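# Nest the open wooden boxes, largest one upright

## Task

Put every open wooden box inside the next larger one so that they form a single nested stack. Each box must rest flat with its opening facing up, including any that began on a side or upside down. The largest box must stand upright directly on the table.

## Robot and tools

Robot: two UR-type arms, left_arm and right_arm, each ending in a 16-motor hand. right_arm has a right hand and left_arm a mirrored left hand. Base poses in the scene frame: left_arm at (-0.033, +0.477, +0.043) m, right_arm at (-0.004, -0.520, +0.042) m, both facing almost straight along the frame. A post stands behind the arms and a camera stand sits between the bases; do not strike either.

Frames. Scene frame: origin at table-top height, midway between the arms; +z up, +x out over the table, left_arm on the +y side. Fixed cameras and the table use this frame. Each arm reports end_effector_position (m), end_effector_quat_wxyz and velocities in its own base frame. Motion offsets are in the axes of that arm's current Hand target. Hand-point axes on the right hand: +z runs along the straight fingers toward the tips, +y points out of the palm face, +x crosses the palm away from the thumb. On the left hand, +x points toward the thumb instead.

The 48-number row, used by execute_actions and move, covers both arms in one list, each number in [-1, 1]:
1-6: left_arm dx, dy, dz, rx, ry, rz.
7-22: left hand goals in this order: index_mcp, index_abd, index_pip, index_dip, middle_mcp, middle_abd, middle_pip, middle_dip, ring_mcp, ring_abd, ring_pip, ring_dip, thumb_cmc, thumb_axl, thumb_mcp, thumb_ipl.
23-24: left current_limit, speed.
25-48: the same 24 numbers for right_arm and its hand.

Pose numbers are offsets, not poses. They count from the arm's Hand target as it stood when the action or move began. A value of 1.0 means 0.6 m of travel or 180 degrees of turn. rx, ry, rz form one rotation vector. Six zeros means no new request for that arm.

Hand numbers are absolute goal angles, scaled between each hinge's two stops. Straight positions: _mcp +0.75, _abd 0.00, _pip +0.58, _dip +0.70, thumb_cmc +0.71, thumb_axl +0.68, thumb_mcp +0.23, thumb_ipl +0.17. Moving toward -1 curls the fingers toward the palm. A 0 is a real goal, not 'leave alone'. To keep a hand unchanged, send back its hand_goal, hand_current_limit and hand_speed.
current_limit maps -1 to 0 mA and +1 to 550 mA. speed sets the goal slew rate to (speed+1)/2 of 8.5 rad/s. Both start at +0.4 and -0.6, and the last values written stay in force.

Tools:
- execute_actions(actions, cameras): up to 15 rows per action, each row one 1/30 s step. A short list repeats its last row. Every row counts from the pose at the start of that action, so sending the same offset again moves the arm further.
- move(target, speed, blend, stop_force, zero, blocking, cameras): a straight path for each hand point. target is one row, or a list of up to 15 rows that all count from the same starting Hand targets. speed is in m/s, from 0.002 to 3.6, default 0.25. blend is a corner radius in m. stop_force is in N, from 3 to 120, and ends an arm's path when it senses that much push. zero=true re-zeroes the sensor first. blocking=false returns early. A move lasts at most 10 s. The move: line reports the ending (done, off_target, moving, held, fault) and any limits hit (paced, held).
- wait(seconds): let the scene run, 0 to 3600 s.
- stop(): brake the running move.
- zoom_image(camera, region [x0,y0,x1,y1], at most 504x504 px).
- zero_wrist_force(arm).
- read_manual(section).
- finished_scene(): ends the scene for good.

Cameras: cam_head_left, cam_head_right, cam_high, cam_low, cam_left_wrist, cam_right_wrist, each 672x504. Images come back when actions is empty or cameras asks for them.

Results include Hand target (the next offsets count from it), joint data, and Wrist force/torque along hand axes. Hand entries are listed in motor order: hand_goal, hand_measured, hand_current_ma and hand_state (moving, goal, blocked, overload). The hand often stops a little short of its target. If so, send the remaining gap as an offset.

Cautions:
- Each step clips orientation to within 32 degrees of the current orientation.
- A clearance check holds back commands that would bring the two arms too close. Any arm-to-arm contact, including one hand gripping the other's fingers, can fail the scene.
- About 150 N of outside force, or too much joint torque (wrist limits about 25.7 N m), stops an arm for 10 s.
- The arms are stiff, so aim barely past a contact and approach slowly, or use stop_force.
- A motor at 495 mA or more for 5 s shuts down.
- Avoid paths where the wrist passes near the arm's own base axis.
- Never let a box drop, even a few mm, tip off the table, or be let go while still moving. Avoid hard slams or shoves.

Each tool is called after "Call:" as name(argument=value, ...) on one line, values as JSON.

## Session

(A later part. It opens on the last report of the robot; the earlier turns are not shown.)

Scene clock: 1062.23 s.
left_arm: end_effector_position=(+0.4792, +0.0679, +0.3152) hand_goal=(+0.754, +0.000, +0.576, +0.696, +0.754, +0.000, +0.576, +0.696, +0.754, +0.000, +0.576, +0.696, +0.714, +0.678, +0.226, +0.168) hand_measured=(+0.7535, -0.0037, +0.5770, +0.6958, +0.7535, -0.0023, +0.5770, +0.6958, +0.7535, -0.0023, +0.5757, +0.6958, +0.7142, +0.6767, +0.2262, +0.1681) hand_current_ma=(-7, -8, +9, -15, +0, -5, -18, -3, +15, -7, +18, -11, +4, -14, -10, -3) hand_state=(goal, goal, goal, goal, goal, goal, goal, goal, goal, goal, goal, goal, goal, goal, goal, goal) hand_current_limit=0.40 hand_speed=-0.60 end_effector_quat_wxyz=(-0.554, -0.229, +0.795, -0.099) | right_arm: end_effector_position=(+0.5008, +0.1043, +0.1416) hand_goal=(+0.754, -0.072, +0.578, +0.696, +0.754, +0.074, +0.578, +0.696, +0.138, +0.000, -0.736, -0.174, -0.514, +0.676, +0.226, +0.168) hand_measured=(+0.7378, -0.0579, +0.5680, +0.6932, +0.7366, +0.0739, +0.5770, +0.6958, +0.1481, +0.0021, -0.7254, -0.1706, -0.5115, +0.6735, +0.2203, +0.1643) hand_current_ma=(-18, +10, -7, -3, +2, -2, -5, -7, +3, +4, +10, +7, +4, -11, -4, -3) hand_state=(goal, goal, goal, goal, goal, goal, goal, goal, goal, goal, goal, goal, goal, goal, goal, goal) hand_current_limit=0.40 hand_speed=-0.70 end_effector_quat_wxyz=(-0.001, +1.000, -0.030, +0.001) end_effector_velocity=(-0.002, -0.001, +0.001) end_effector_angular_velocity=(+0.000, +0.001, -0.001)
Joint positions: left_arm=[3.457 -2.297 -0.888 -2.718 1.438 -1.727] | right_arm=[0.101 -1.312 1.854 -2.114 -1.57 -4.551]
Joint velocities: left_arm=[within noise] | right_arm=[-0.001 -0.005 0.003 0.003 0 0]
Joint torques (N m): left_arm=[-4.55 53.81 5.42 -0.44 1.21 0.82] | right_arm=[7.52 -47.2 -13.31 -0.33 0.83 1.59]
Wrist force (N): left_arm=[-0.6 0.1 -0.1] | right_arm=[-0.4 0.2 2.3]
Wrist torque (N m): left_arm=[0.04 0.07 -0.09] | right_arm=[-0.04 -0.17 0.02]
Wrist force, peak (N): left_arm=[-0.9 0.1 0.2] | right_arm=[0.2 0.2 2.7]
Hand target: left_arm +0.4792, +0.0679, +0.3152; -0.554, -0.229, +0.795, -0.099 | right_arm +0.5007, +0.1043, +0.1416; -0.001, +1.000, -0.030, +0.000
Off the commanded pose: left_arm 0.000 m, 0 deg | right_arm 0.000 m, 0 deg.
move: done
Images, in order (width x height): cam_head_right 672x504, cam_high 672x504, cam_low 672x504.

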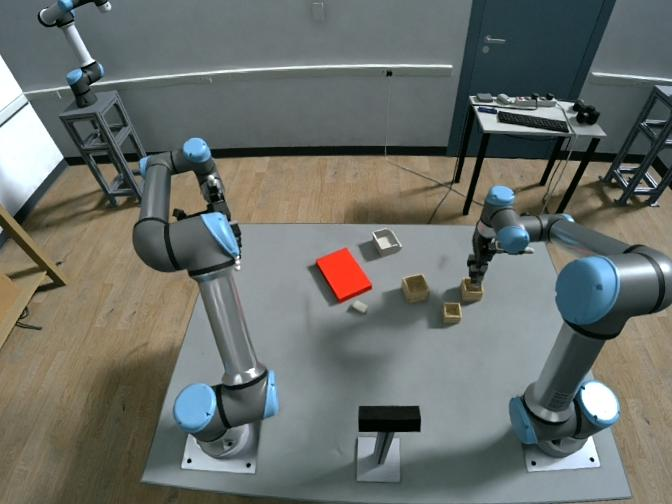

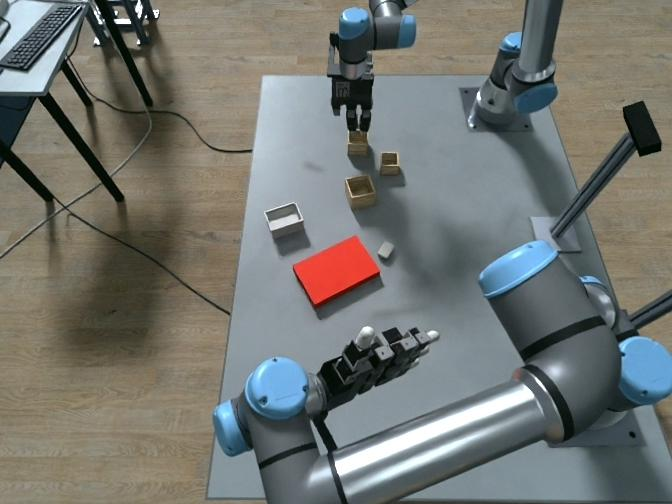

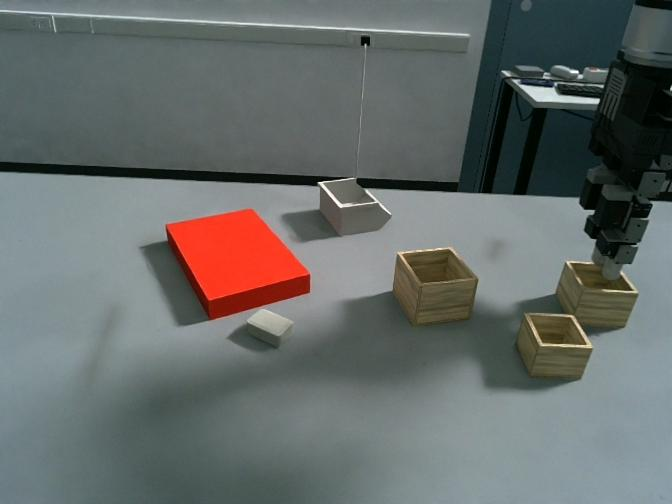

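Call:
move(target=[0,0,0,0,0,0,0.754,0,0.576,0.696,0.754,0,0.576,0.696,0.754,0,0.576,0.696,0.714,0.678,0.226,0.168,0.4,-0.6, 0,0,0.056,0,0,0,0.753,-0.073,0.577,0.696,0.753,0.073,0.577,0.696,0.137,0,-0.737,-0.174,-0.514,0.6766,0.226,0.168,0.4,-0.7], speed=0.03, stop_force=4, cameras=["cam_low","cam_high"])

Call:
zoom_image(camera="cam_low", region=[550, 235, 650, 335])

Call:
zoom_image(camera="cam_high", region=[335, 115, 385, 165])

Scene clock: 1075.13 s.
left_arm: end_effector_position=(+0.4792, +0.0679, +0.3152) hand_goal=(+0.754, +0.000, +0.576, +0.696, +0.754, +0.000, +0.576, +0.696, +0.754, +0.000, +0.576, +0.696, +0.714, +0.678, +0.226, +0.168) hand_measured=(+0.7535, -0.0023, +0.5770, +0.6958, +0.7535, -0.0023, +0.5770, +0.6971, +0.7535, -0.0023, +0.5770, +0.6958, +0.7142, +0.6767, +0.2252, +0.1681) hand_current_ma=(+4, +3, +11, -10, +16, -2, -3, -6, +13, -4, +5, -9, +15, -11, +12, +5) hand_state=(goal, goal, goal, goal, goal, goal, goal, goal, goal, goal, goal, goal, goal, goal, goal, goal) hand_current_limit=0.40 hand_speed=-0.60 end_effector_quat_wxyz=(-0.554, -0.229, +0.795, -0.099) | right_arm: end_effector_position=(+0.5007, +0.1044, +0.1080) hand_goal=(+0.754, -0.072, +0.578, +0.696, +0.754, +0.074, +0.578, +0.696, +0.138, +0.000, -0.736, -0.174, -0.514, +0.676, +0.226, +0.168) hand_measured=(+0.7378, -0.0579, +0.5680, +0.6932, +0.7366, +0.0739, +0.5770, +0.6958, +0.1481, +0.0021, -0.7254, -0.1706, -0.5115, +0.6746, +0.2203, +0.1643) hand_current_ma=(-18, +11, -10, -1, -4, -5, -7, -12, +5, +10, +11, +8, +2, -8, -1, -5) hand_state=(goal, goal, goal, goal, goal, goal, goal, goal, goal, goal, goal, goal, goal, goal, goal, goal) hand_current_limit=0.40 hand_speed=-0.70 end_effector_quat_wxyz=(-0.001, +1.000, -0.030, +0.000)
Joint positions: left_arm=[3.457 -2.297 -0.888 -2.718 1.438 -1.727] | right_arm=[0.101 -1.266 1.894 -2.2 -1.57 -4.551]
Joint torques (N m): left_arm=[-4.67 53.32 5.3 -0.58 1.34 1.03] | right_arm=[8.97 -47.24 -23.42 -0.3 -1.01 2.06]
Wrist force (N): left_arm=[-0.7 0.1 0.0] | right_arm=[-0.1 0.2 2.3]
Wrist torque (N m): left_arm=[0.04 0.08 -0.10] | right_arm=[-0.03 -0.22 0.05]
Wrist force, peak (N): left_arm=[-0.9 0.0 0.4] | right_arm=[-0.3 0.1 2.7]
Hand target: left_arm +0.4792, +0.0679, +0.3152; -0.554, -0.229, +0.795, -0.099 | right_arm +0.5007, +0.1044, +0.1080; -0.001, +1.000, -0.030, +0.000
Off the commanded pose: left_arm 0.000 m, 0 deg | right_arm 0.000 m, 0 deg.
move: done
Images, in order (width x height): cam_high 672x504, cam_low 672x504.

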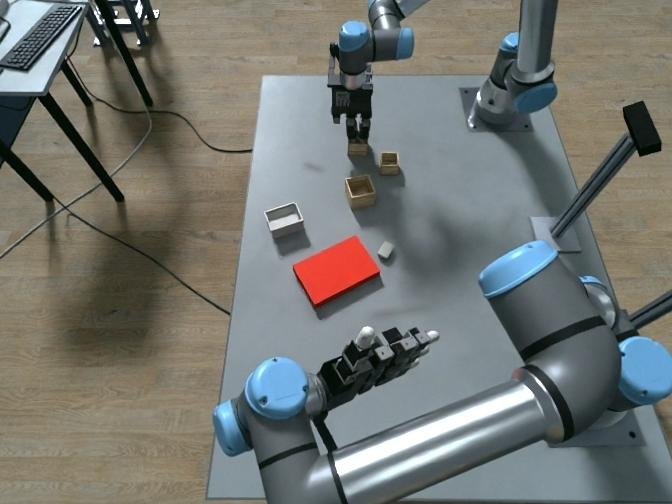

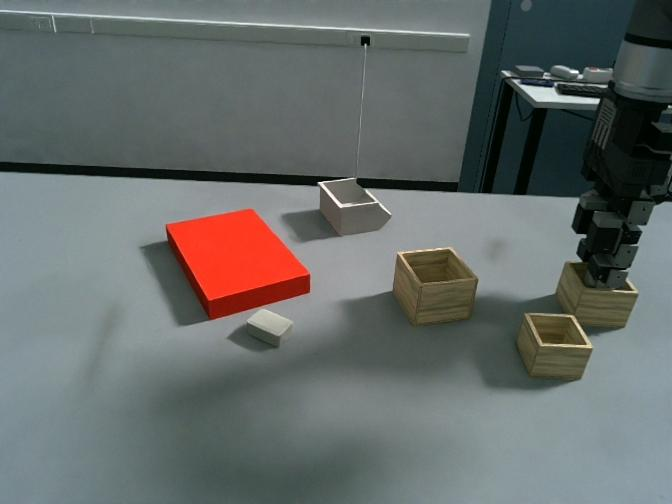

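Scaled by 5.040.

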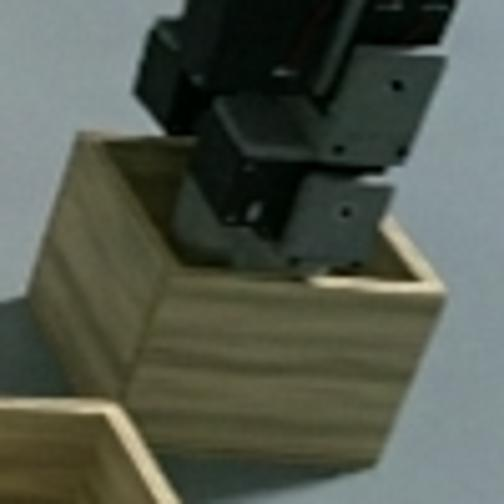

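Scaled by 10.080.

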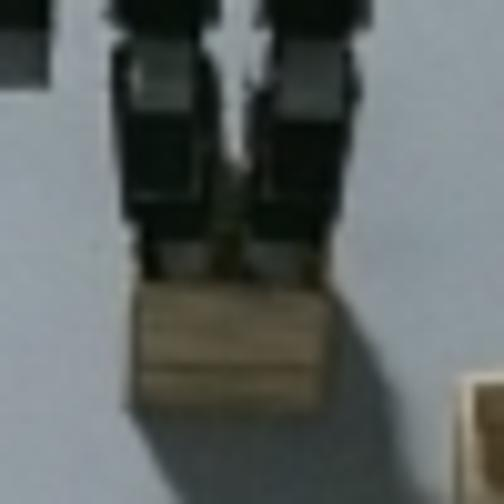

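Call:
execute_actions(actions=[[[0,0,0,0,0,0,0.754,0,0.576,0.696,0.754,0,0.576,0.696,0.754,0,0.576,0.696,0.714,0.678,0.226,0.168,0.4,-0.6, 0,0,0,0,0,0,0.753,0.03,0.577,0.696,0.753,-0.03,0.577,0.696,0.137,0,-0.737,-0.174,-0.514,0.6766,0.226,0.168,0.0,-0.96]],[[0,0,0,0,0,0,0.754,0,0.576,0.696,0.754,0,0.576,0.696,0.754,0,0.576,0.696,0.714,0.678,0.226,0.168,0.4,-0.6, 0,0,0,0,0,0,0.753,0.03,0.577,0.696,0.753,-0.03,0.577,0.696,0.137,0,-0.737,-0.174,-0.514,0.6766,0.226,0.168,0.0,-0.96]]], cameras=["cam_low"])

Call:
zoom_image(camera="cam_low", region=[550, 235, 650, 335])

Scene clock: 1086.27 s.
left_arm: end_effector_position=(+0.4792, +0.0679, +0.3152) hand_goal=(+0.754, +0.000, +0.576, +0.696, +0.754, +0.000, +0.576, +0.696, +0.754, +0.000, +0.576, +0.696, +0.714, +0.678, +0.226, +0.168) hand_measured=(+0.7523, -0.0023, +0.5770, +0.6958, +0.7535, -0.0023, +0.5770, +0.6958, +0.7535, -0.0023, +0.5770, +0.6958, +0.7142, +0.6777, +0.2252, +0.1681) hand_current_ma=(-1, +12, +2, -10, -12, -4, -17, -2, -6, +7, +14, -12, +13, -16, +16, +17) hand_state=(goal, goal, goal, goal, goal, goal, goal, goal, goal, goal, goal, goal, goal, goal, goal, goal) hand_current_limit=0.40 hand_speed=-0.60 end_effector_quat_wxyz=(-0.554, -0.229, +0.795, -0.099) | right_arm: end_effector_position=(+0.5007, +0.1044, +0.1080) hand_goal=(+0.754, +0.030, +0.578, +0.696, +0.754, -0.030, +0.578, +0.696, +0.138, +0.000, -0.736, -0.174, -0.514, +0.676, +0.226, +0.168) hand_measured=(+0.7378, -0.0374, +0.5680, +0.6932, +0.7366, +0.0490, +0.5770, +0.6958, +0.1481, +0.0021, -0.7254, -0.1693, -0.5115, +0.6746, +0.2203, +0.1643) hand_current_ma=(-17, -33, -6, +3, -2, +39, -5, -8, +3, +6, +10, +7, +2, -6, -3, -1) hand_state=(goal, blocked, goal, goal, goal, blocked, goal, goal, goal, goal, goal, goal, goal, goal, goal, goal) hand_current_limit=0.00 hand_speed=-0.96 end_effector_quat_wxyz=(-0.001, +1.000, -0.030, +0.000)
Joint positions: left_arm=[3.457 -2.297 -0.888 -2.718 1.438 -1.727] | right_arm=[0.101 -1.266 1.894 -2.2 -1.57 -4.551]
Joint torques (N m): left_arm=[-4.86 52.68 4.64 -0.73 1.18 1.04] | right_arm=[8.36 -47.1 -23.69 -0.74 -1.44 1.95]
Wrist force (N): left_arm=[-0.5 -0.2 0.2] | right_arm=[-0.4 0.2 2.8]
Wrist torque (N m): left_arm=[-0.02 0.05 -0.08] | right_arm=[-0.08 -0.19 0.02]
Wrist force, peak (N): left_arm=[-0.8 -0.1 0.2] | right_arm=[-0.4 0.2 2.8]
Hand target: left_arm +0.4792, +0.0679, +0.3152; -0.554, -0.229, +0.795, -0.099 | right_arm +0.5007, +0.1044, +0.1080; -0.001, +1.000, -0.030, +0.000
Off the commanded pose: left_arm 0.000 m, 0 deg | right_arm 0.000 m, 0 deg.

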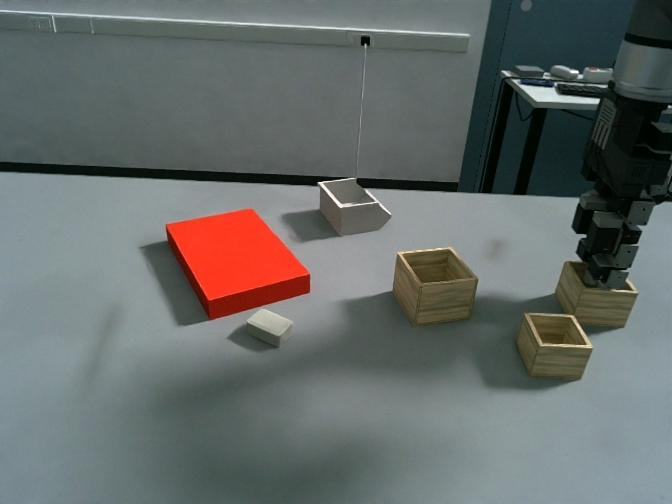

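Scaled by 5.040.

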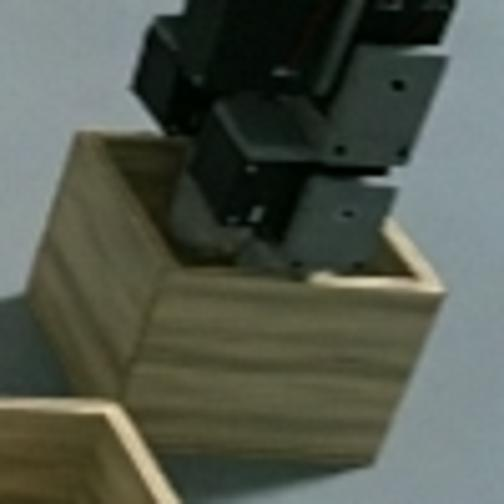

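Call:
execute_actions(actions=[[[0,0,0,0,0,0,0.754,0,0.576,0.696,0.754,0,0.576,0.696,0.754,0,0.576,0.696,0.714,0.678,0.226,0.168,0.4,-0.6, 0,0,0,0,0,0,0.753,0.15,0.577,0.696,0.753,-0.14,0.577,0.696,0.137,0,-0.737,-0.174,-0.514,0.6766,0.226,0.168,0.0,-0.96]],[[0,0,0,0,0,0,0.754,0,0.576,0.696,0.754,0,0.576,0.696,0.754,0,0.576,0.696,0.714,0.678,0.226,0.168,0.4,-0.6, 0,0,0,0,0,0,0.753,0.15,0.577,0.696,0.753,-0.14,0.577,0.696,0.137,0,-0.737,-0.174,-0.514,0.6766,0.226,0.168,0.0,-0.96]]], cameras=["cam_low"])

Call:
zoom_image(camera="cam_low", region=[550, 235, 650, 335])

Scene clock: 1094.10 s.
left_arm: end_effector_position=(+0.4792, +0.0679, +0.3152) hand_goal=(+0.754, +0.000, +0.576, +0.696, +0.754, +0.000, +0.576, +0.696, +0.754, +0.000, +0.576, +0.696, +0.714, +0.678, +0.226, +0.168) hand_measured=(+0.7535, -0.0023, +0.5770, +0.6971, +0.7535, -0.0023, +0.5770, +0.6958, +0.7535, -0.0037, +0.5770, +0.6958, +0.7142, +0.6767, +0.2262, +0.1681) hand_current_ma=(-14, +1, +9, -11, +9, -3, +4, +5, -5, +4, +11, +0, +11, +5, +3, +14) hand_state=(goal, goal, goal, goal, goal, goal, goal, goal, goal, goal, goal, goal, goal, goal, goal, goal) hand_current_limit=0.40 hand_speed=-0.60 end_effector_quat_wxyz=(-0.554, -0.229, +0.795, -0.099) | right_arm: end_effector_position=(+0.5007, +0.1044, +0.1080) hand_goal=(+0.754, +0.150, +0.578, +0.696, +0.754, -0.140, +0.578, +0.696, +0.138, +0.000, -0.736, -0.174, -0.514, +0.676, +0.226, +0.168) hand_measured=(+0.7378, -0.0360, +0.5680, +0.6932, +0.7366, +0.0461, +0.5770, +0.6958, +0.1493, +0.0036, -0.7254, -0.1706, -0.5115, +0.6746, +0.2203, +0.1643) hand_current_ma=(-17, -124, -8, +2, -2, +124, -3, -10, +2, +8, +11, +6, +2, -16, -3, -4) hand_state=(goal, blocked, goal, goal, goal, blocked, goal, goal, goal, goal, goal, goal, goal, goal, goal, goal) hand_current_limit=0.00 hand_speed=-0.96 end_effector_quat_wxyz=(-0.001, +1.000, -0.030, +0.000)
Joint positions: left_arm=[3.457 -2.297 -0.888 -2.718 1.438 -1.727] | right_arm=[0.101 -1.266 1.894 -2.2 -1.57 -4.551]
Joint torques (N m): left_arm=[-5.38 52.67 5.38 -0.6 1.33 1.06] | right_arm=[8.85 -46.88 -24.09 -2.33 -1.56 1.92]
Wrist force (N): left_arm=[-0.6 0.0 0.1] | right_arm=[-0.1 0.2 2.5]
Wrist torque (N m): left_arm=[0.02 0.07 -0.08] | right_arm=[-0.06 -0.22 0.05]
Wrist force, peak (N): left_arm=[-0.8 0.1 0.3] | right_arm=[-0.2 0.3 2.8]
Hand target: left_arm +0.4792, +0.0679, +0.3152; -0.554, -0.229, +0.795, -0.099 | right_arm +0.5007, +0.1044, +0.1080; -0.001, +1.000, -0.030, +0.000
Off the commanded pose: left_arm 0.000 m, 0 deg | right_arm 0.000 m, 0 deg.

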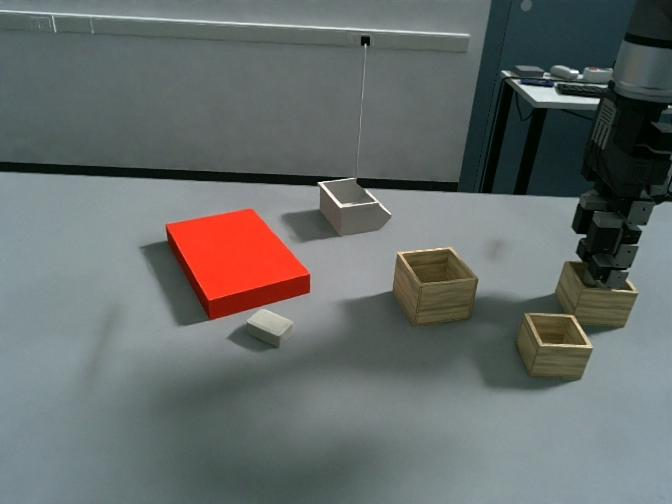

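Scaled by 5.040.

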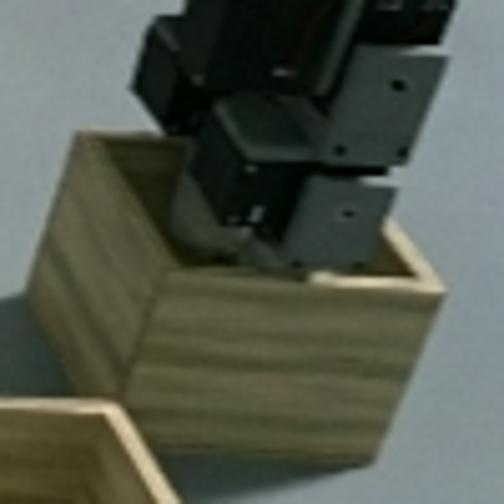

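Call:
execute_actions(actions=[[[0,0,0,0,0,0,0.754,0,0.576,0.696,0.754,0,0.576,0.696,0.754,0,0.576,0.696,0.714,0.678,0.226,0.168,0.4,-0.6, 0,0,0,0,0,0,0.753,0.22,0.577,0.696,0.753,-0.21,0.577,0.696,0.137,0,-0.737,-0.174,-0.514,0.6766,0.226,0.168,0.0,-0.96]],[[0,0,0,0,0,0,0.754,0,0.576,0.696,0.754,0,0.576,0.696,0.754,0,0.576,0.696,0.714,0.678,0.226,0.168,0.4,-0.6, 0,0,0,0,0,0,0.753,0.22,0.577,0.696,0.753,-0.21,0.577,0.696,0.137,0,-0.737,-0.174,-0.514,0.6766,0.226,0.168,0.0,-0.96]]])

Call:
move(target=[0,0,0,0,0,0,0.754,0,0.576,0.696,0.754,0,0.576,0.696,0.754,0,0.576,0.696,0.714,0.678,0.226,0.168,0.4,-0.6, 0,0,-0.05,0,0,0,0.753,0.22,0.577,0.696,0.753,-0.21,0.577,0.696,0.137,0,-0.737,-0.174,-0.514,0.6766,0.226,0.168,0.0,-0.96], speed=0.03, cameras=["cam_low","cam_high"])

Call:
zoom_image(camera="cam_low", region=[550, 215, 650, 315])

Call:
zoom_image(camera="cam_high", region=[335, 115, 385, 165])

Scene clock: 1102.93 s.
left_arm: end_effector_position=(+0.4792, +0.0679, +0.3152) hand_goal=(+0.754, +0.000, +0.576, +0.696, +0.754, +0.000, +0.576, +0.696, +0.754, +0.000, +0.576, +0.696, +0.714, +0.678, +0.226, +0.168) hand_measured=(+0.7535, -0.0037, +0.5770, +0.6958, +0.7535, -0.0023, +0.5770, +0.6958, +0.7535, -0.0023, +0.5770, +0.6958, +0.7142, +0.6777, +0.2262, +0.1681) hand_current_ma=(+0, +3, +15, -8, +6, -26, -12, -7, -4, -6, +2, +13, +10, -5, +16, +7) hand_state=(goal, goal, goal, goal, goal, goal, goal, goal, goal, goal, goal, goal, goal, goal, goal, goal) hand_current_limit=0.40 hand_speed=-0.60 end_effector_quat_wxyz=(-0.554, -0.229, +0.795, -0.099) | right_arm: end_effector_position=(+0.5007, +0.1044, +0.1080) hand_goal=(+0.754, +0.220, +0.578, +0.696, +0.754, -0.210, +0.578, +0.696, +0.138, +0.000, -0.736, -0.174, -0.514, +0.676, +0.226, +0.168) hand_measured=(+0.7378, -0.0360, +0.5680, +0.6932, +0.7366, +0.0461, +0.5770, +0.6958, +0.1493, +0.0036, -0.7254, -0.1706, -0.5115, +0.6735, +0.2193, +0.1643) hand_current_ma=(-16, -185, -6, -2, -2, +188, -7, -3, +0, +8, +11, +4, +2, -11, -4, -8) hand_state=(goal, blocked, goal, goal, goal, blocked, goal, goal, goal, goal, goal, goal, goal, goal, goal, goal) hand_current_limit=0.00 hand_speed=-0.96 end_effector_quat_wxyz=(-0.001, +1.000, -0.030, +0.000)
Joint positions: left_arm=[3.457 -2.297 -0.888 -2.718 1.438 -1.727] | right_arm=[0.101 -1.266 1.894 -2.2 -1.57 -4.551]
Joint torques (N m): left_arm=[-4.77 52.81 5.8 -0.84 1.27 1.11] | right_arm=[8.6 -46.27 -23.82 -3.19 -1.39 1.76]
Wrist force (N): left_arm=[-0.6 -0.1 0.3] | right_arm=[-0.2 0.4 2.8]
Wrist torque (N m): left_arm=[-0.01 0.06 -0.08] | right_arm=[-0.05 -0.20 0.04]
Wrist force, peak (N): left_arm=[-0.9 0.0 -0.1] | right_arm=[-0.3 0.4 2.8]
Hand target: left_arm +0.4792, +0.0679, +0.3152; -0.554, -0.229, +0.795, -0.099 | right_arm +0.5007, +0.1044, +0.1080; -0.001, +1.000, -0.030, +0.000
Off the commanded pose: left_arm 0.000 m, 0 deg | right_arm 0.000 m, 0 deg.

Scene clock: 1104.20 s.
left_arm: end_effector_position=(+0.4792, +0.0679, +0.3152) hand_goal=(+0.754, +0.000, +0.576, +0.696, +0.754, +0.000, +0.576, +0.696, +0.754, +0.000, +0.576, +0.696, +0.714, +0.678, +0.226, +0.168) hand_measured=(+0.7535, -0.0023, +0.5770, +0.6971, +0.7535, -0.0023, +0.5770, +0.6958, +0.7535, -0.0023, +0.5757, +0.6958, +0.7142, +0.6777, +0.2252, +0.1672) hand_current_ma=(+11, +9, +1, -18, +10, -15, -6, -1, +0, +7, +14, +3, -1, -11, +5, -3) hand_state=(goal, goal, goal, goal, goal, goal, goal, goal, goal, goal, goal, goal, goal, goal, goal, goal) hand_current_limit=0.40 hand_speed=-0.60 end_effector_quat_wxyz=(-0.554, -0.229, +0.795, -0.099) | right_arm: end_effector_position=(+0.5007, +0.1043, +0.1382) hand_goal=(+0.754, +0.220, +0.578, +0.696, +0.754, -0.210, +0.578, +0.696, +0.138, +0.000, -0.736, -0.174, -0.514, +0.676, +0.226, +0.168) hand_measured=(+0.7390, -0.0360, +0.5693, +0.6932, +0.7366, +0.0446, +0.5770, +0.6958, +0.1481, +0.0036, -0.7254, -0.1706, -0.5115, +0.6746, +0.2203, +0.1643) hand_current_ma=(-19, -184, -2, +0, +1, +188, -10, -10, +1, +4, +12, +7, -2, -9, +2, -4) hand_state=(goal, blocked, goal, goal, goal, blocked, goal, goal, goal, goal, goal, goal, goal, goal, goal, goal) hand_current_limit=0.00 hand_speed=-0.96 end_effector_quat_wxyz=(-0.001, +1.000, -0.030, +0.001) end_effector_velocity=(+0.000, +0.000, -0.002) end_effector_angular_velocity=(+0.001, -0.001, +0.000)
Joint positions: left_arm=[3.457 -2.297 -0.888 -2.718 1.438 -1.727] | right_arm=[0.101 -1.308 1.858 -2.122 -1.57 -4.551]
Joint velocities: left_arm=[within noise] | right_arm=[0 0.002 0.003 -0.007 0.001 0]
Joint torques (N m): left_arm=[-5.06 53.34 5.1 -0.68 1.39 1.14] | right_arm=[-6.06 -27.83 -13.49 -4.12 -1.49 -1.24]
Wrist force (N): left_arm=[-0.6 0.2 0.0] | right_arm=[-0.2 0.2 2.8]
Wrist torque (N m): left_arm=[0.05 0.06 -0.09] | right_arm=[-0.07 -0.18 0.03]
Wrist force, peak (N): left_arm=[-0.7 0.2 0.3] | right_arm=[-0.1 0.4 3.1]
Hand target: left_arm +0.4792, +0.0679, +0.3152; -0.554, -0.229, +0.795, -0.099 | right_arm +0.5007, +0.1043, +0.1380; -0.001, +1.000, -0.030, +0.000
Off the commanded pose: left_arm 0.000 m, 0 deg | right_arm 0.000 m, 0 deg.
move: done
Images, in order (width x height): cam_high 672x504, cam_low 672x504.

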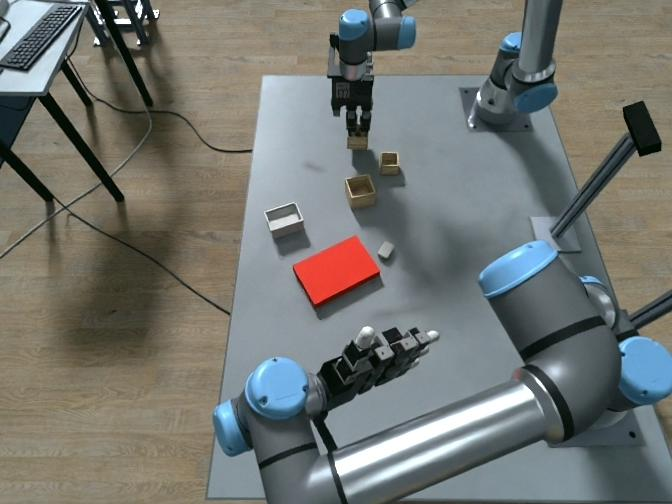

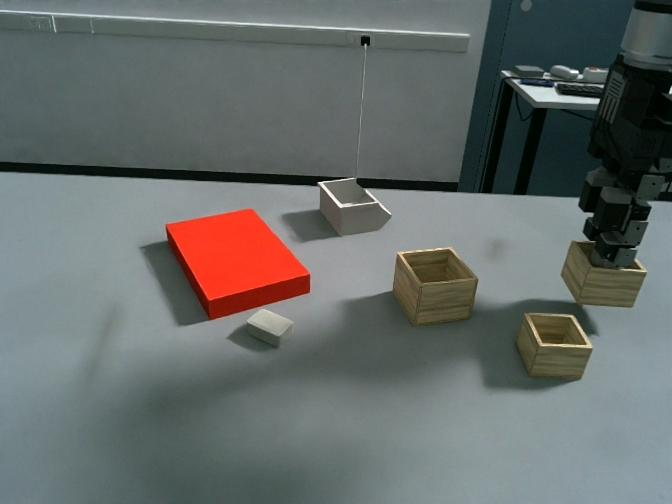

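Scaled by 5.040.

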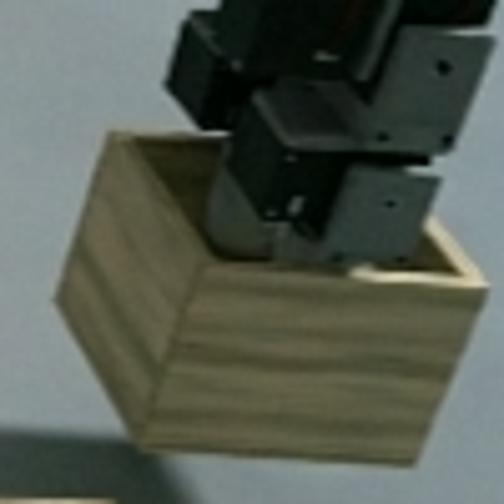

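Scaled by 10.080.

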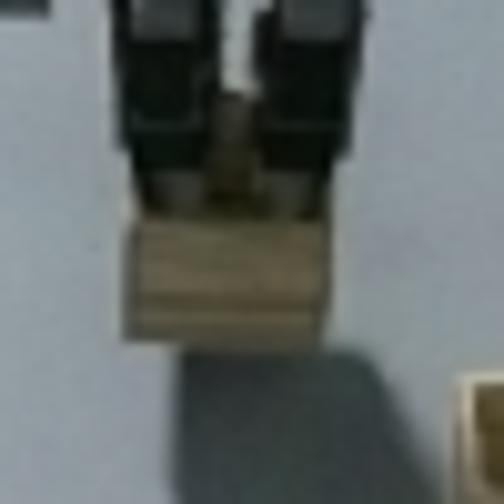

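Call:
zoom_image(camera="cam_low", region=[385, 235, 485, 335])

Call:
zoom_image(camera="cam_high", region=[335, 165, 385, 215])

Scaled by 5.040.

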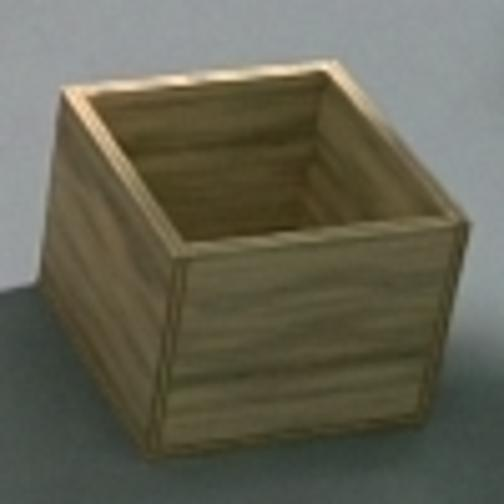

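Scaled by 10.080.

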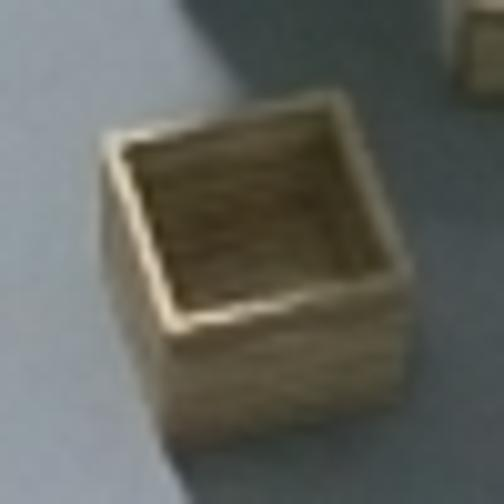

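Call:
move(target=[[0,0,0,0,0,0,0.754,0,0.576,0.696,0.754,0,0.576,0.696,0.754,0,0.576,0.696,0.714,0.678,0.226,0.168,0.4,-0.6, 0,0,-0.0917,0,0,0,0.753,0.22,0.577,0.696,0.753,-0.21,0.577,0.696,0.137,0,-0.737,-0.174,-0.514,0.6766,0.226,0.168,0.0,-0.96],[0,0,0,0,0,0,0.754,0,0.576,0.696,0.754,0,0.576,0.696,0.754,0,0.576,0.696,0.714,0.678,0.226,0.168,0.4,-0.6, 0.0178,-0.3538,-0.0917,0,0,-0.0917,0.753,0.22,0.577,0.696,0.753,-0.21,0.577,0.696,0.137,0,-0.737,-0.174,-0.514,0.6766,0.226,0.168,0.0,-0.96]], speed=0.1, blend=[0.02,0], cameras=["cam_low","cam_high","cam_right_wrist"])

Call:
zoom_image(camera="cam_low", region=[375, 185, 515, 325])

Call:
zoom_image(camera="cam_high", region=[330, 145, 400, 215])

Scene clock: 1162.83 s.
left_arm: end_effector_position=(+0.4792, +0.0679, +0.3152) hand_goal=(+0.754, +0.000, +0.576, +0.696, +0.754, +0.000, +0.576, +0.696, +0.754, +0.000, +0.576, +0.696, +0.714, +0.678, +0.226, +0.168) hand_measured=(+0.7535, -0.0037, +0.5770, +0.6958, +0.7523, -0.0023, +0.5770, +0.6958, +0.7535, -0.0023, +0.5770, +0.6958, +0.7142, +0.6777, +0.2262, +0.1681) hand_current_ma=(-5, -17, -3, -20, +8, -10, +6, -4, -5, +1, +3, -4, +9, -10, +1, +6) hand_state=(goal, goal, goal, goal, goal, goal, goal, goal, goal, goal, goal, goal, goal, goal, goal, goal) hand_current_limit=0.40 hand_speed=-0.60 end_effector_quat_wxyz=(-0.554, -0.229, +0.795, -0.099) | right_arm: end_effector_position=(+0.5240, +0.3155, +0.1932) hand_goal=(+0.754, +0.220, +0.578, +0.696, +0.754, -0.210, +0.578, +0.696, +0.138, +0.000, -0.736, -0.174, -0.514, +0.676, +0.226, +0.168) hand_measured=(+0.7450, -0.0360, +0.5693, +0.6945, +0.7438, +0.0461, +0.5770, +0.6971, +0.1493, +0.0021, -0.7254, -0.1693, -0.5115, +0.6746, +0.2193, +0.1643) hand_current_ma=(-16, -185, -8, +2, +3, +186, -6, -6, +4, +6, +13, +5, +5, -9, -4, -5) hand_state=(goal, blocked, goal, goal, goal, blocked, goal, goal, goal, goal, goal, goal, goal, goal, goal, goal) hand_current_limit=0.00 hand_speed=-0.96 end_effector_quat_wxyz=(-0.001, +0.994, +0.114, +0.000)
Joint positions: left_arm=[3.457 -2.297 -0.888 -2.718 1.438 -1.727] | right_arm=[0.451 -1.137 1.463 -1.898 -1.57 -4.489]
Joint torques (N m): left_arm=[-4.92 53.07 5.35 -0.87 1.23 1.32] | right_arm=[-2.88 -51.9 -24.72 -4.08 -1.24 1.24]
Wrist force (N): left_arm=[-0.6 0.0 0.0] | right_arm=[-0.2 0.2 2.9]
Wrist torque (N m): left_arm=[0.02 0.06 -0.09] | right_arm=[-0.06 -0.21 0.04]
Wrist force, peak (N): left_arm=[-0.8 0.2 -0.1] | right_arm=[-0.3 0.2 4.2]
Hand target: left_arm +0.4792, +0.0679, +0.3152; -0.554, -0.229, +0.795, -0.099 | right_arm +0.5241, +0.3155, +0.1933; -0.001, +0.994, +0.114, +0.001
Off the commanded pose: left_arm 0.000 m, 0 deg | right_arm 0.000 m, 0 deg.
move: done
cam_right_wrist: T_world_to_cam=[[-0.65485, -0.75569, 0.00987, 0.61591], [-0.52856, 0.46728, 0.70871, -0.04989], [-0.54018, 0.45888, -0.70543, 0.39502]] pos_world=[0.59035, 0.30749, 0.30794]
Images, in order (width x height): cam_high 672x504, cam_low 672x504, cam_right_wrist 672x504.

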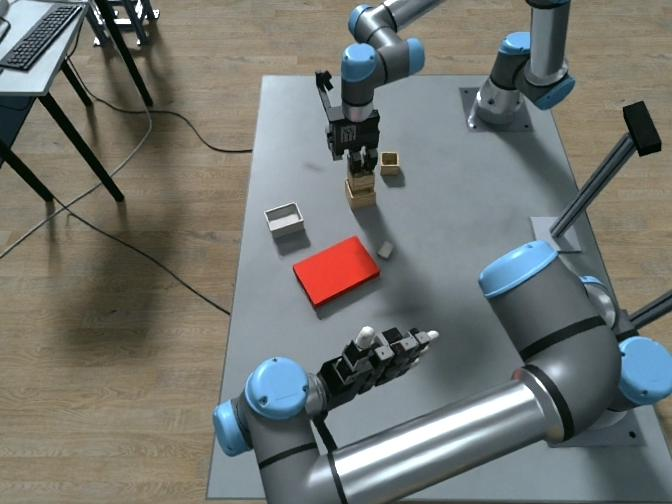

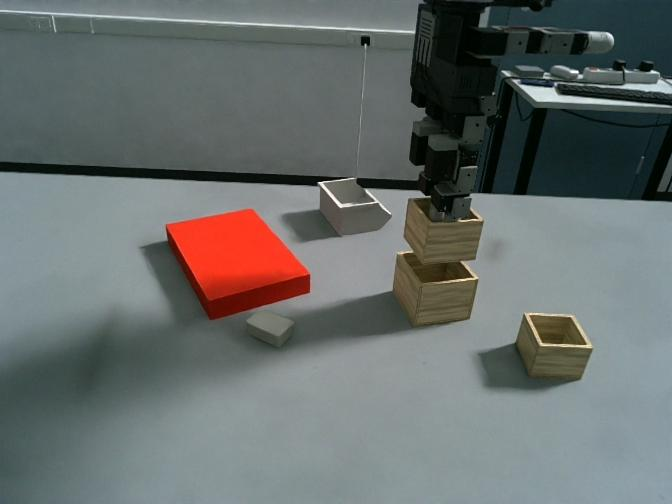

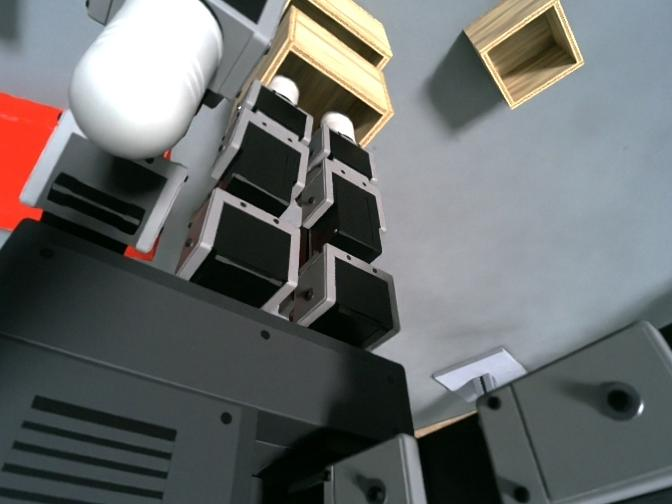

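Scaled by 3.600.

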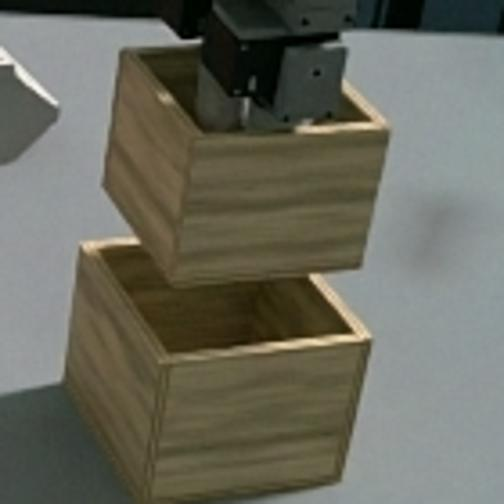

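Scaled by 7.200.

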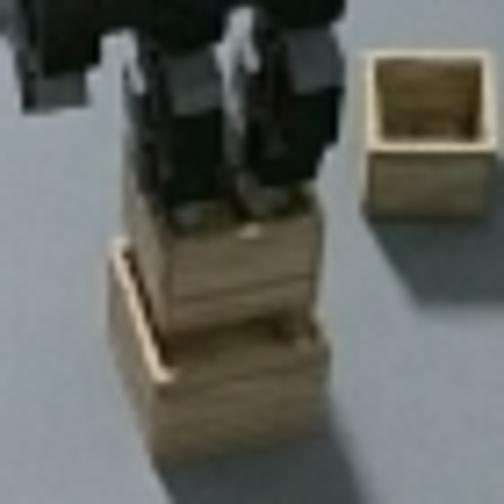

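Call:
zoom_image(camera="cam_low", region=[395, 190, 495, 290])

Call:
zoom_image(camera="cam_high", region=[340, 160, 385, 205])

Scaled by 5.040.

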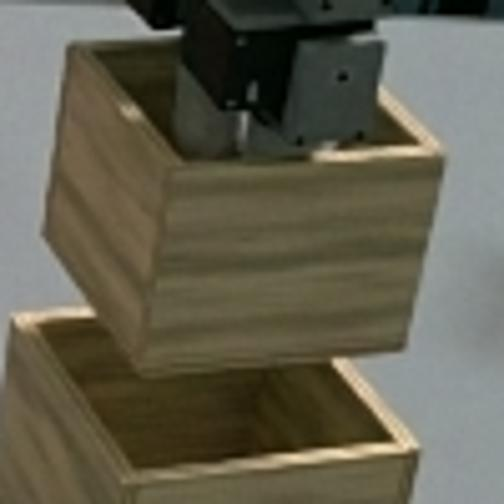

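Scaled by 11.200.

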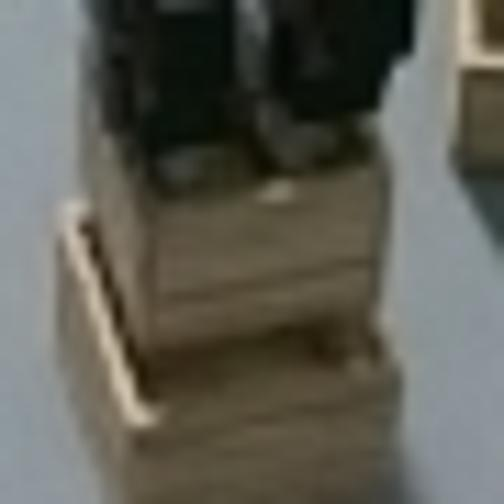

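Call:
move(target=[0,0,0,0,0,0,0.754,0,0.576,0.696,0.754,0,0.576,0.696,0.754,0,0.576,0.696,0.714,0.678,0.226,0.168,0.4,-0.6, 0,0,0.0225,0,0,0,0.753,0.22,0.577,0.696,0.753,-0.21,0.577,0.696,0.137,0,-0.737,-0.174,-0.514,0.6766,0.226,0.168,0.0,-0.96], speed=0.03, stop_force=3, cameras=["cam_low","cam_high","cam_right_wrist","cam_head_right"])

Call:
zoom_image(camera="cam_low", region=[390, 220, 490, 320])

Call:
zoom_image(camera="cam_high", region=[340, 165, 380, 205])

Call:
zoom_image(camera="cam_right_wrist", region=[220, 0, 440, 165])

Call:
zoom_image(camera="cam_head_right", region=[390, 240, 450, 300])

Scene clock: 1202.77 s.
left_arm: end_effector_position=(+0.4792, +0.0679, +0.3152) hand_goal=(+0.754, +0.000, +0.576, +0.696, +0.754, +0.000, +0.576, +0.696, +0.754, +0.000, +0.576, +0.696, +0.714, +0.678, +0.226, +0.168) hand_measured=(+0.7535, -0.0023, +0.5770, +0.6958, +0.7523, -0.0023, +0.5770, +0.6958, +0.7535, -0.0023, +0.5770, +0.6958, +0.7142, +0.6777, +0.2262, +0.1681) hand_current_ma=(-4, -12, -1, -4, +22, -9, -16, -2, -1, -7, -9, -12, +16, +3, +16, +10) hand_state=(goal, goal, goal, goal, goal, goal, goal, goal, goal, goal, goal, goal, goal, goal, goal, goal) hand_current_limit=0.40 hand_speed=-0.60 end_effector_quat_wxyz=(-0.554, -0.229, +0.795, -0.099) | right_arm: end_effector_position=(+0.5241, +0.3155, +0.1798) hand_goal=(+0.754, +0.220, +0.578, +0.696, +0.754, -0.210, +0.578, +0.696, +0.138, +0.000, -0.736, -0.174, -0.514, +0.676, +0.226, +0.168) hand_measured=(+0.7450, -0.0360, +0.5705, +0.6958, +0.7438, +0.0461, +0.5770, +0.6958, +0.1493, +0.0036, -0.7254, -0.1706, -0.5115, +0.6735, +0.2193, +0.1643) hand_current_ma=(-13, -181, -6, +0, +3, +187, -9, -10, +0, +7, +9, +8, +2, -11, -5, -8) hand_state=(goal, blocked, goal, goal, goal, blocked, goal, goal, goal, goal, goal, goal, goal, goal, goal, goal) hand_current_limit=0.00 hand_speed=-0.96 end_effector_quat_wxyz=(-0.001, +0.994, +0.114, +0.001)
Joint positions: left_arm=[3.457 -2.297 -0.888 -2.718 1.438 -1.727] | right_arm=[0.451 -1.127 1.483 -1.929 -1.57 -4.489]
Joint torques (N m): left_arm=[-4.05 52.62 5.33 -1 1.31 1.41] | right_arm=[5.54 -56.73 -27.24 -0.36 0.97 0.57]
Wrist force (N): left_arm=[-0.5 0.3 0.2] | right_arm=[-0.2 0.5 2.7]
Wrist torque (N m): left_arm=[0.06 0.05 -0.09] | right_arm=[-0.01 -0.21 0.03]
Wrist force, peak (N): left_arm=[-0.9 0.2 0.0] | right_arm=[-0.2 0.3 3.3]
Hand target: left_arm +0.4792, +0.0679, +0.3152; -0.554, -0.229, +0.795, -0.099 | right_arm +0.5241, +0.3155, +0.1798; -0.001, +0.994, +0.114, +0.001
Off the commanded pose: left_arm 0.000 m, 0 deg | right_arm 0.000 m, 0 deg.
move: done
cam_right_wrist: T_world_to_cam=[[-0.65482, -0.75572, 0.00962, 0.61625], [-0.52873, 0.46716, 0.70866, -0.04023], [-0.54004, 0.45896, -0.70548, 0.38549]] pos_world=[0.59045, 0.30759, 0.29454]
Images, in order (width x height): cam_head_right 672x504, cam_high 672x504, cam_low 672x504, cam_right_wrist 672x504.

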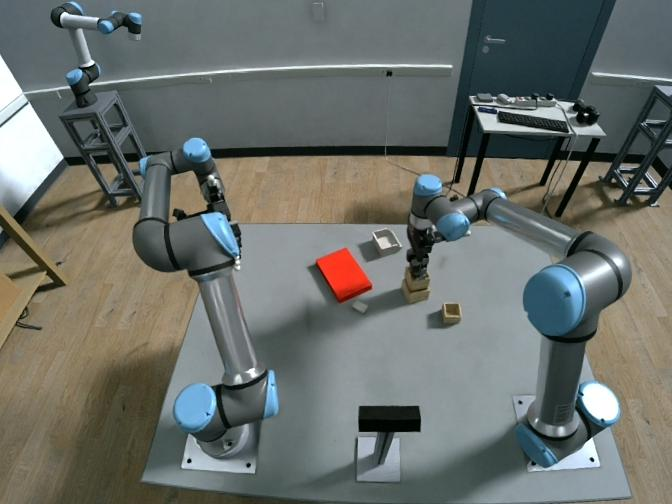

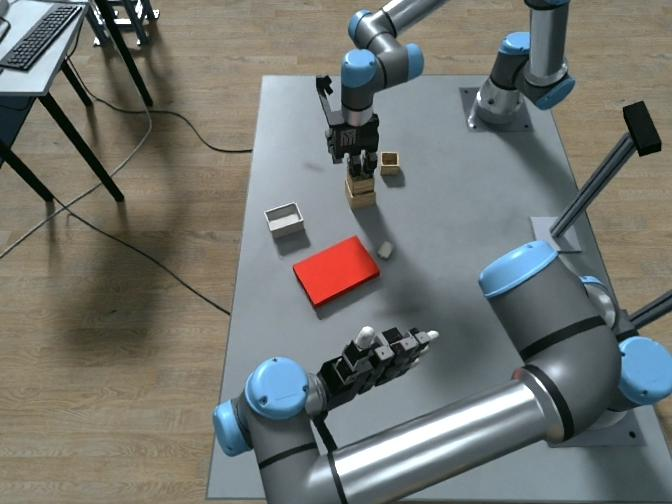

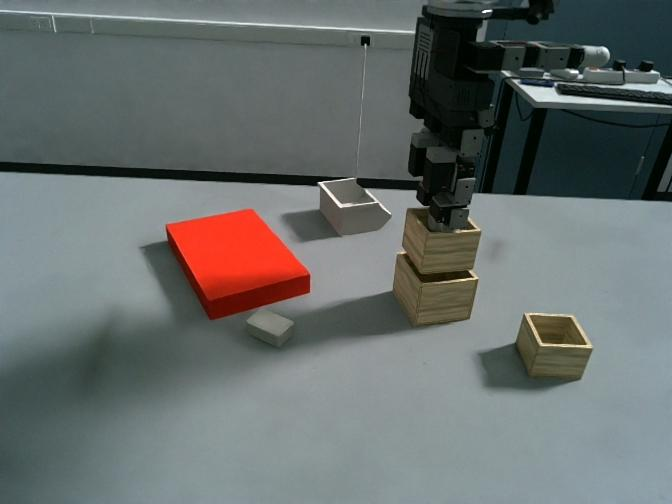

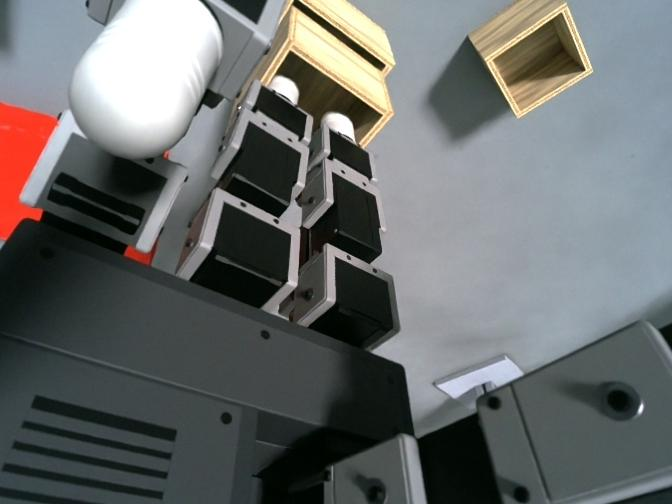

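Scaled by 5.040.

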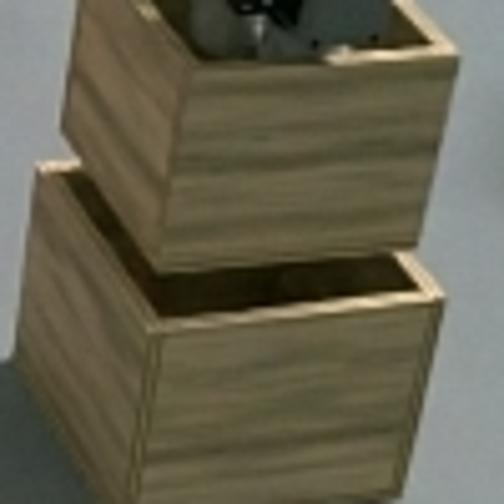

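Scaled by 12.600.

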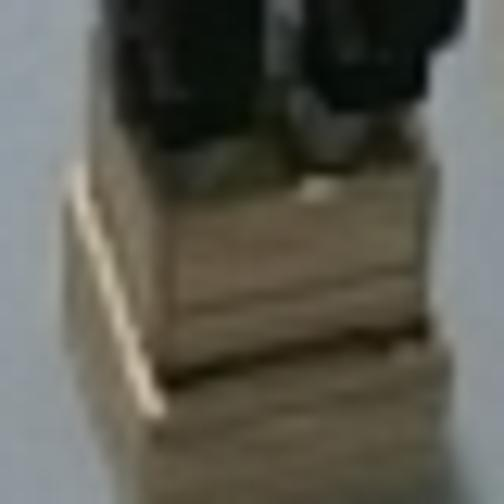

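Scaled by 2.291.

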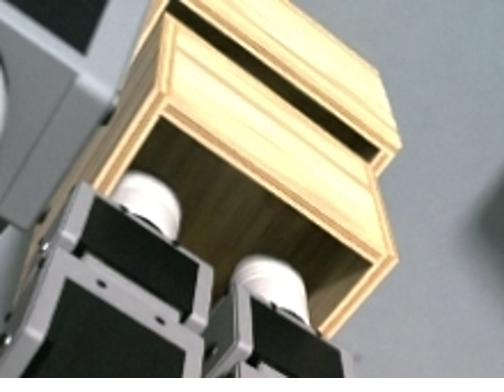

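Scaled by 8.400.

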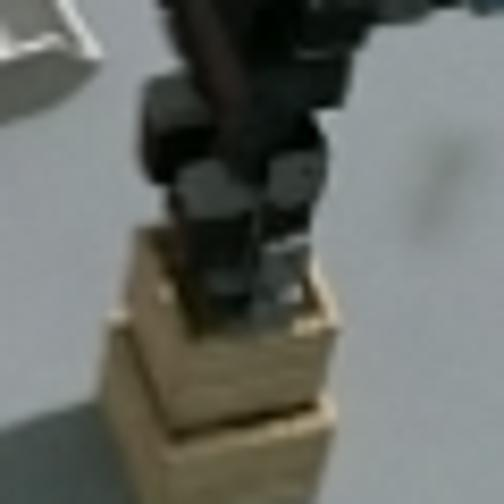

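Call:
zoom_image(camera="cam_right_wrist", region=[280, 0, 400, 90])

Call:
zoom_image(camera="cam_low", region=[395, 235, 485, 300])

Scaled by 4.200.

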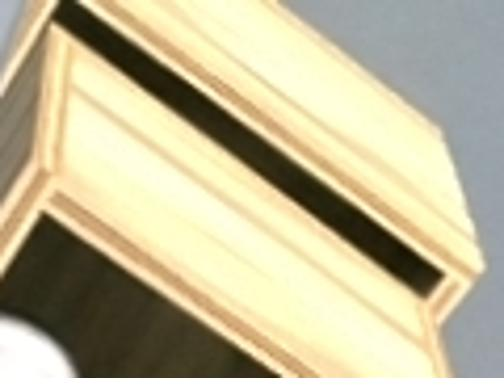

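Scaled by 5.600.

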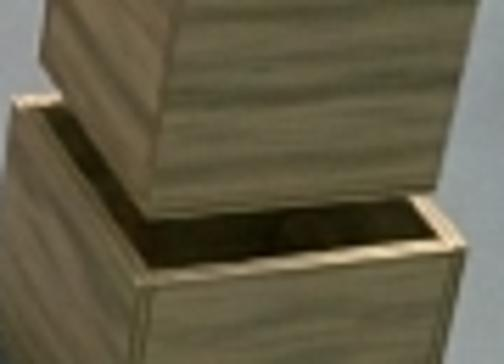

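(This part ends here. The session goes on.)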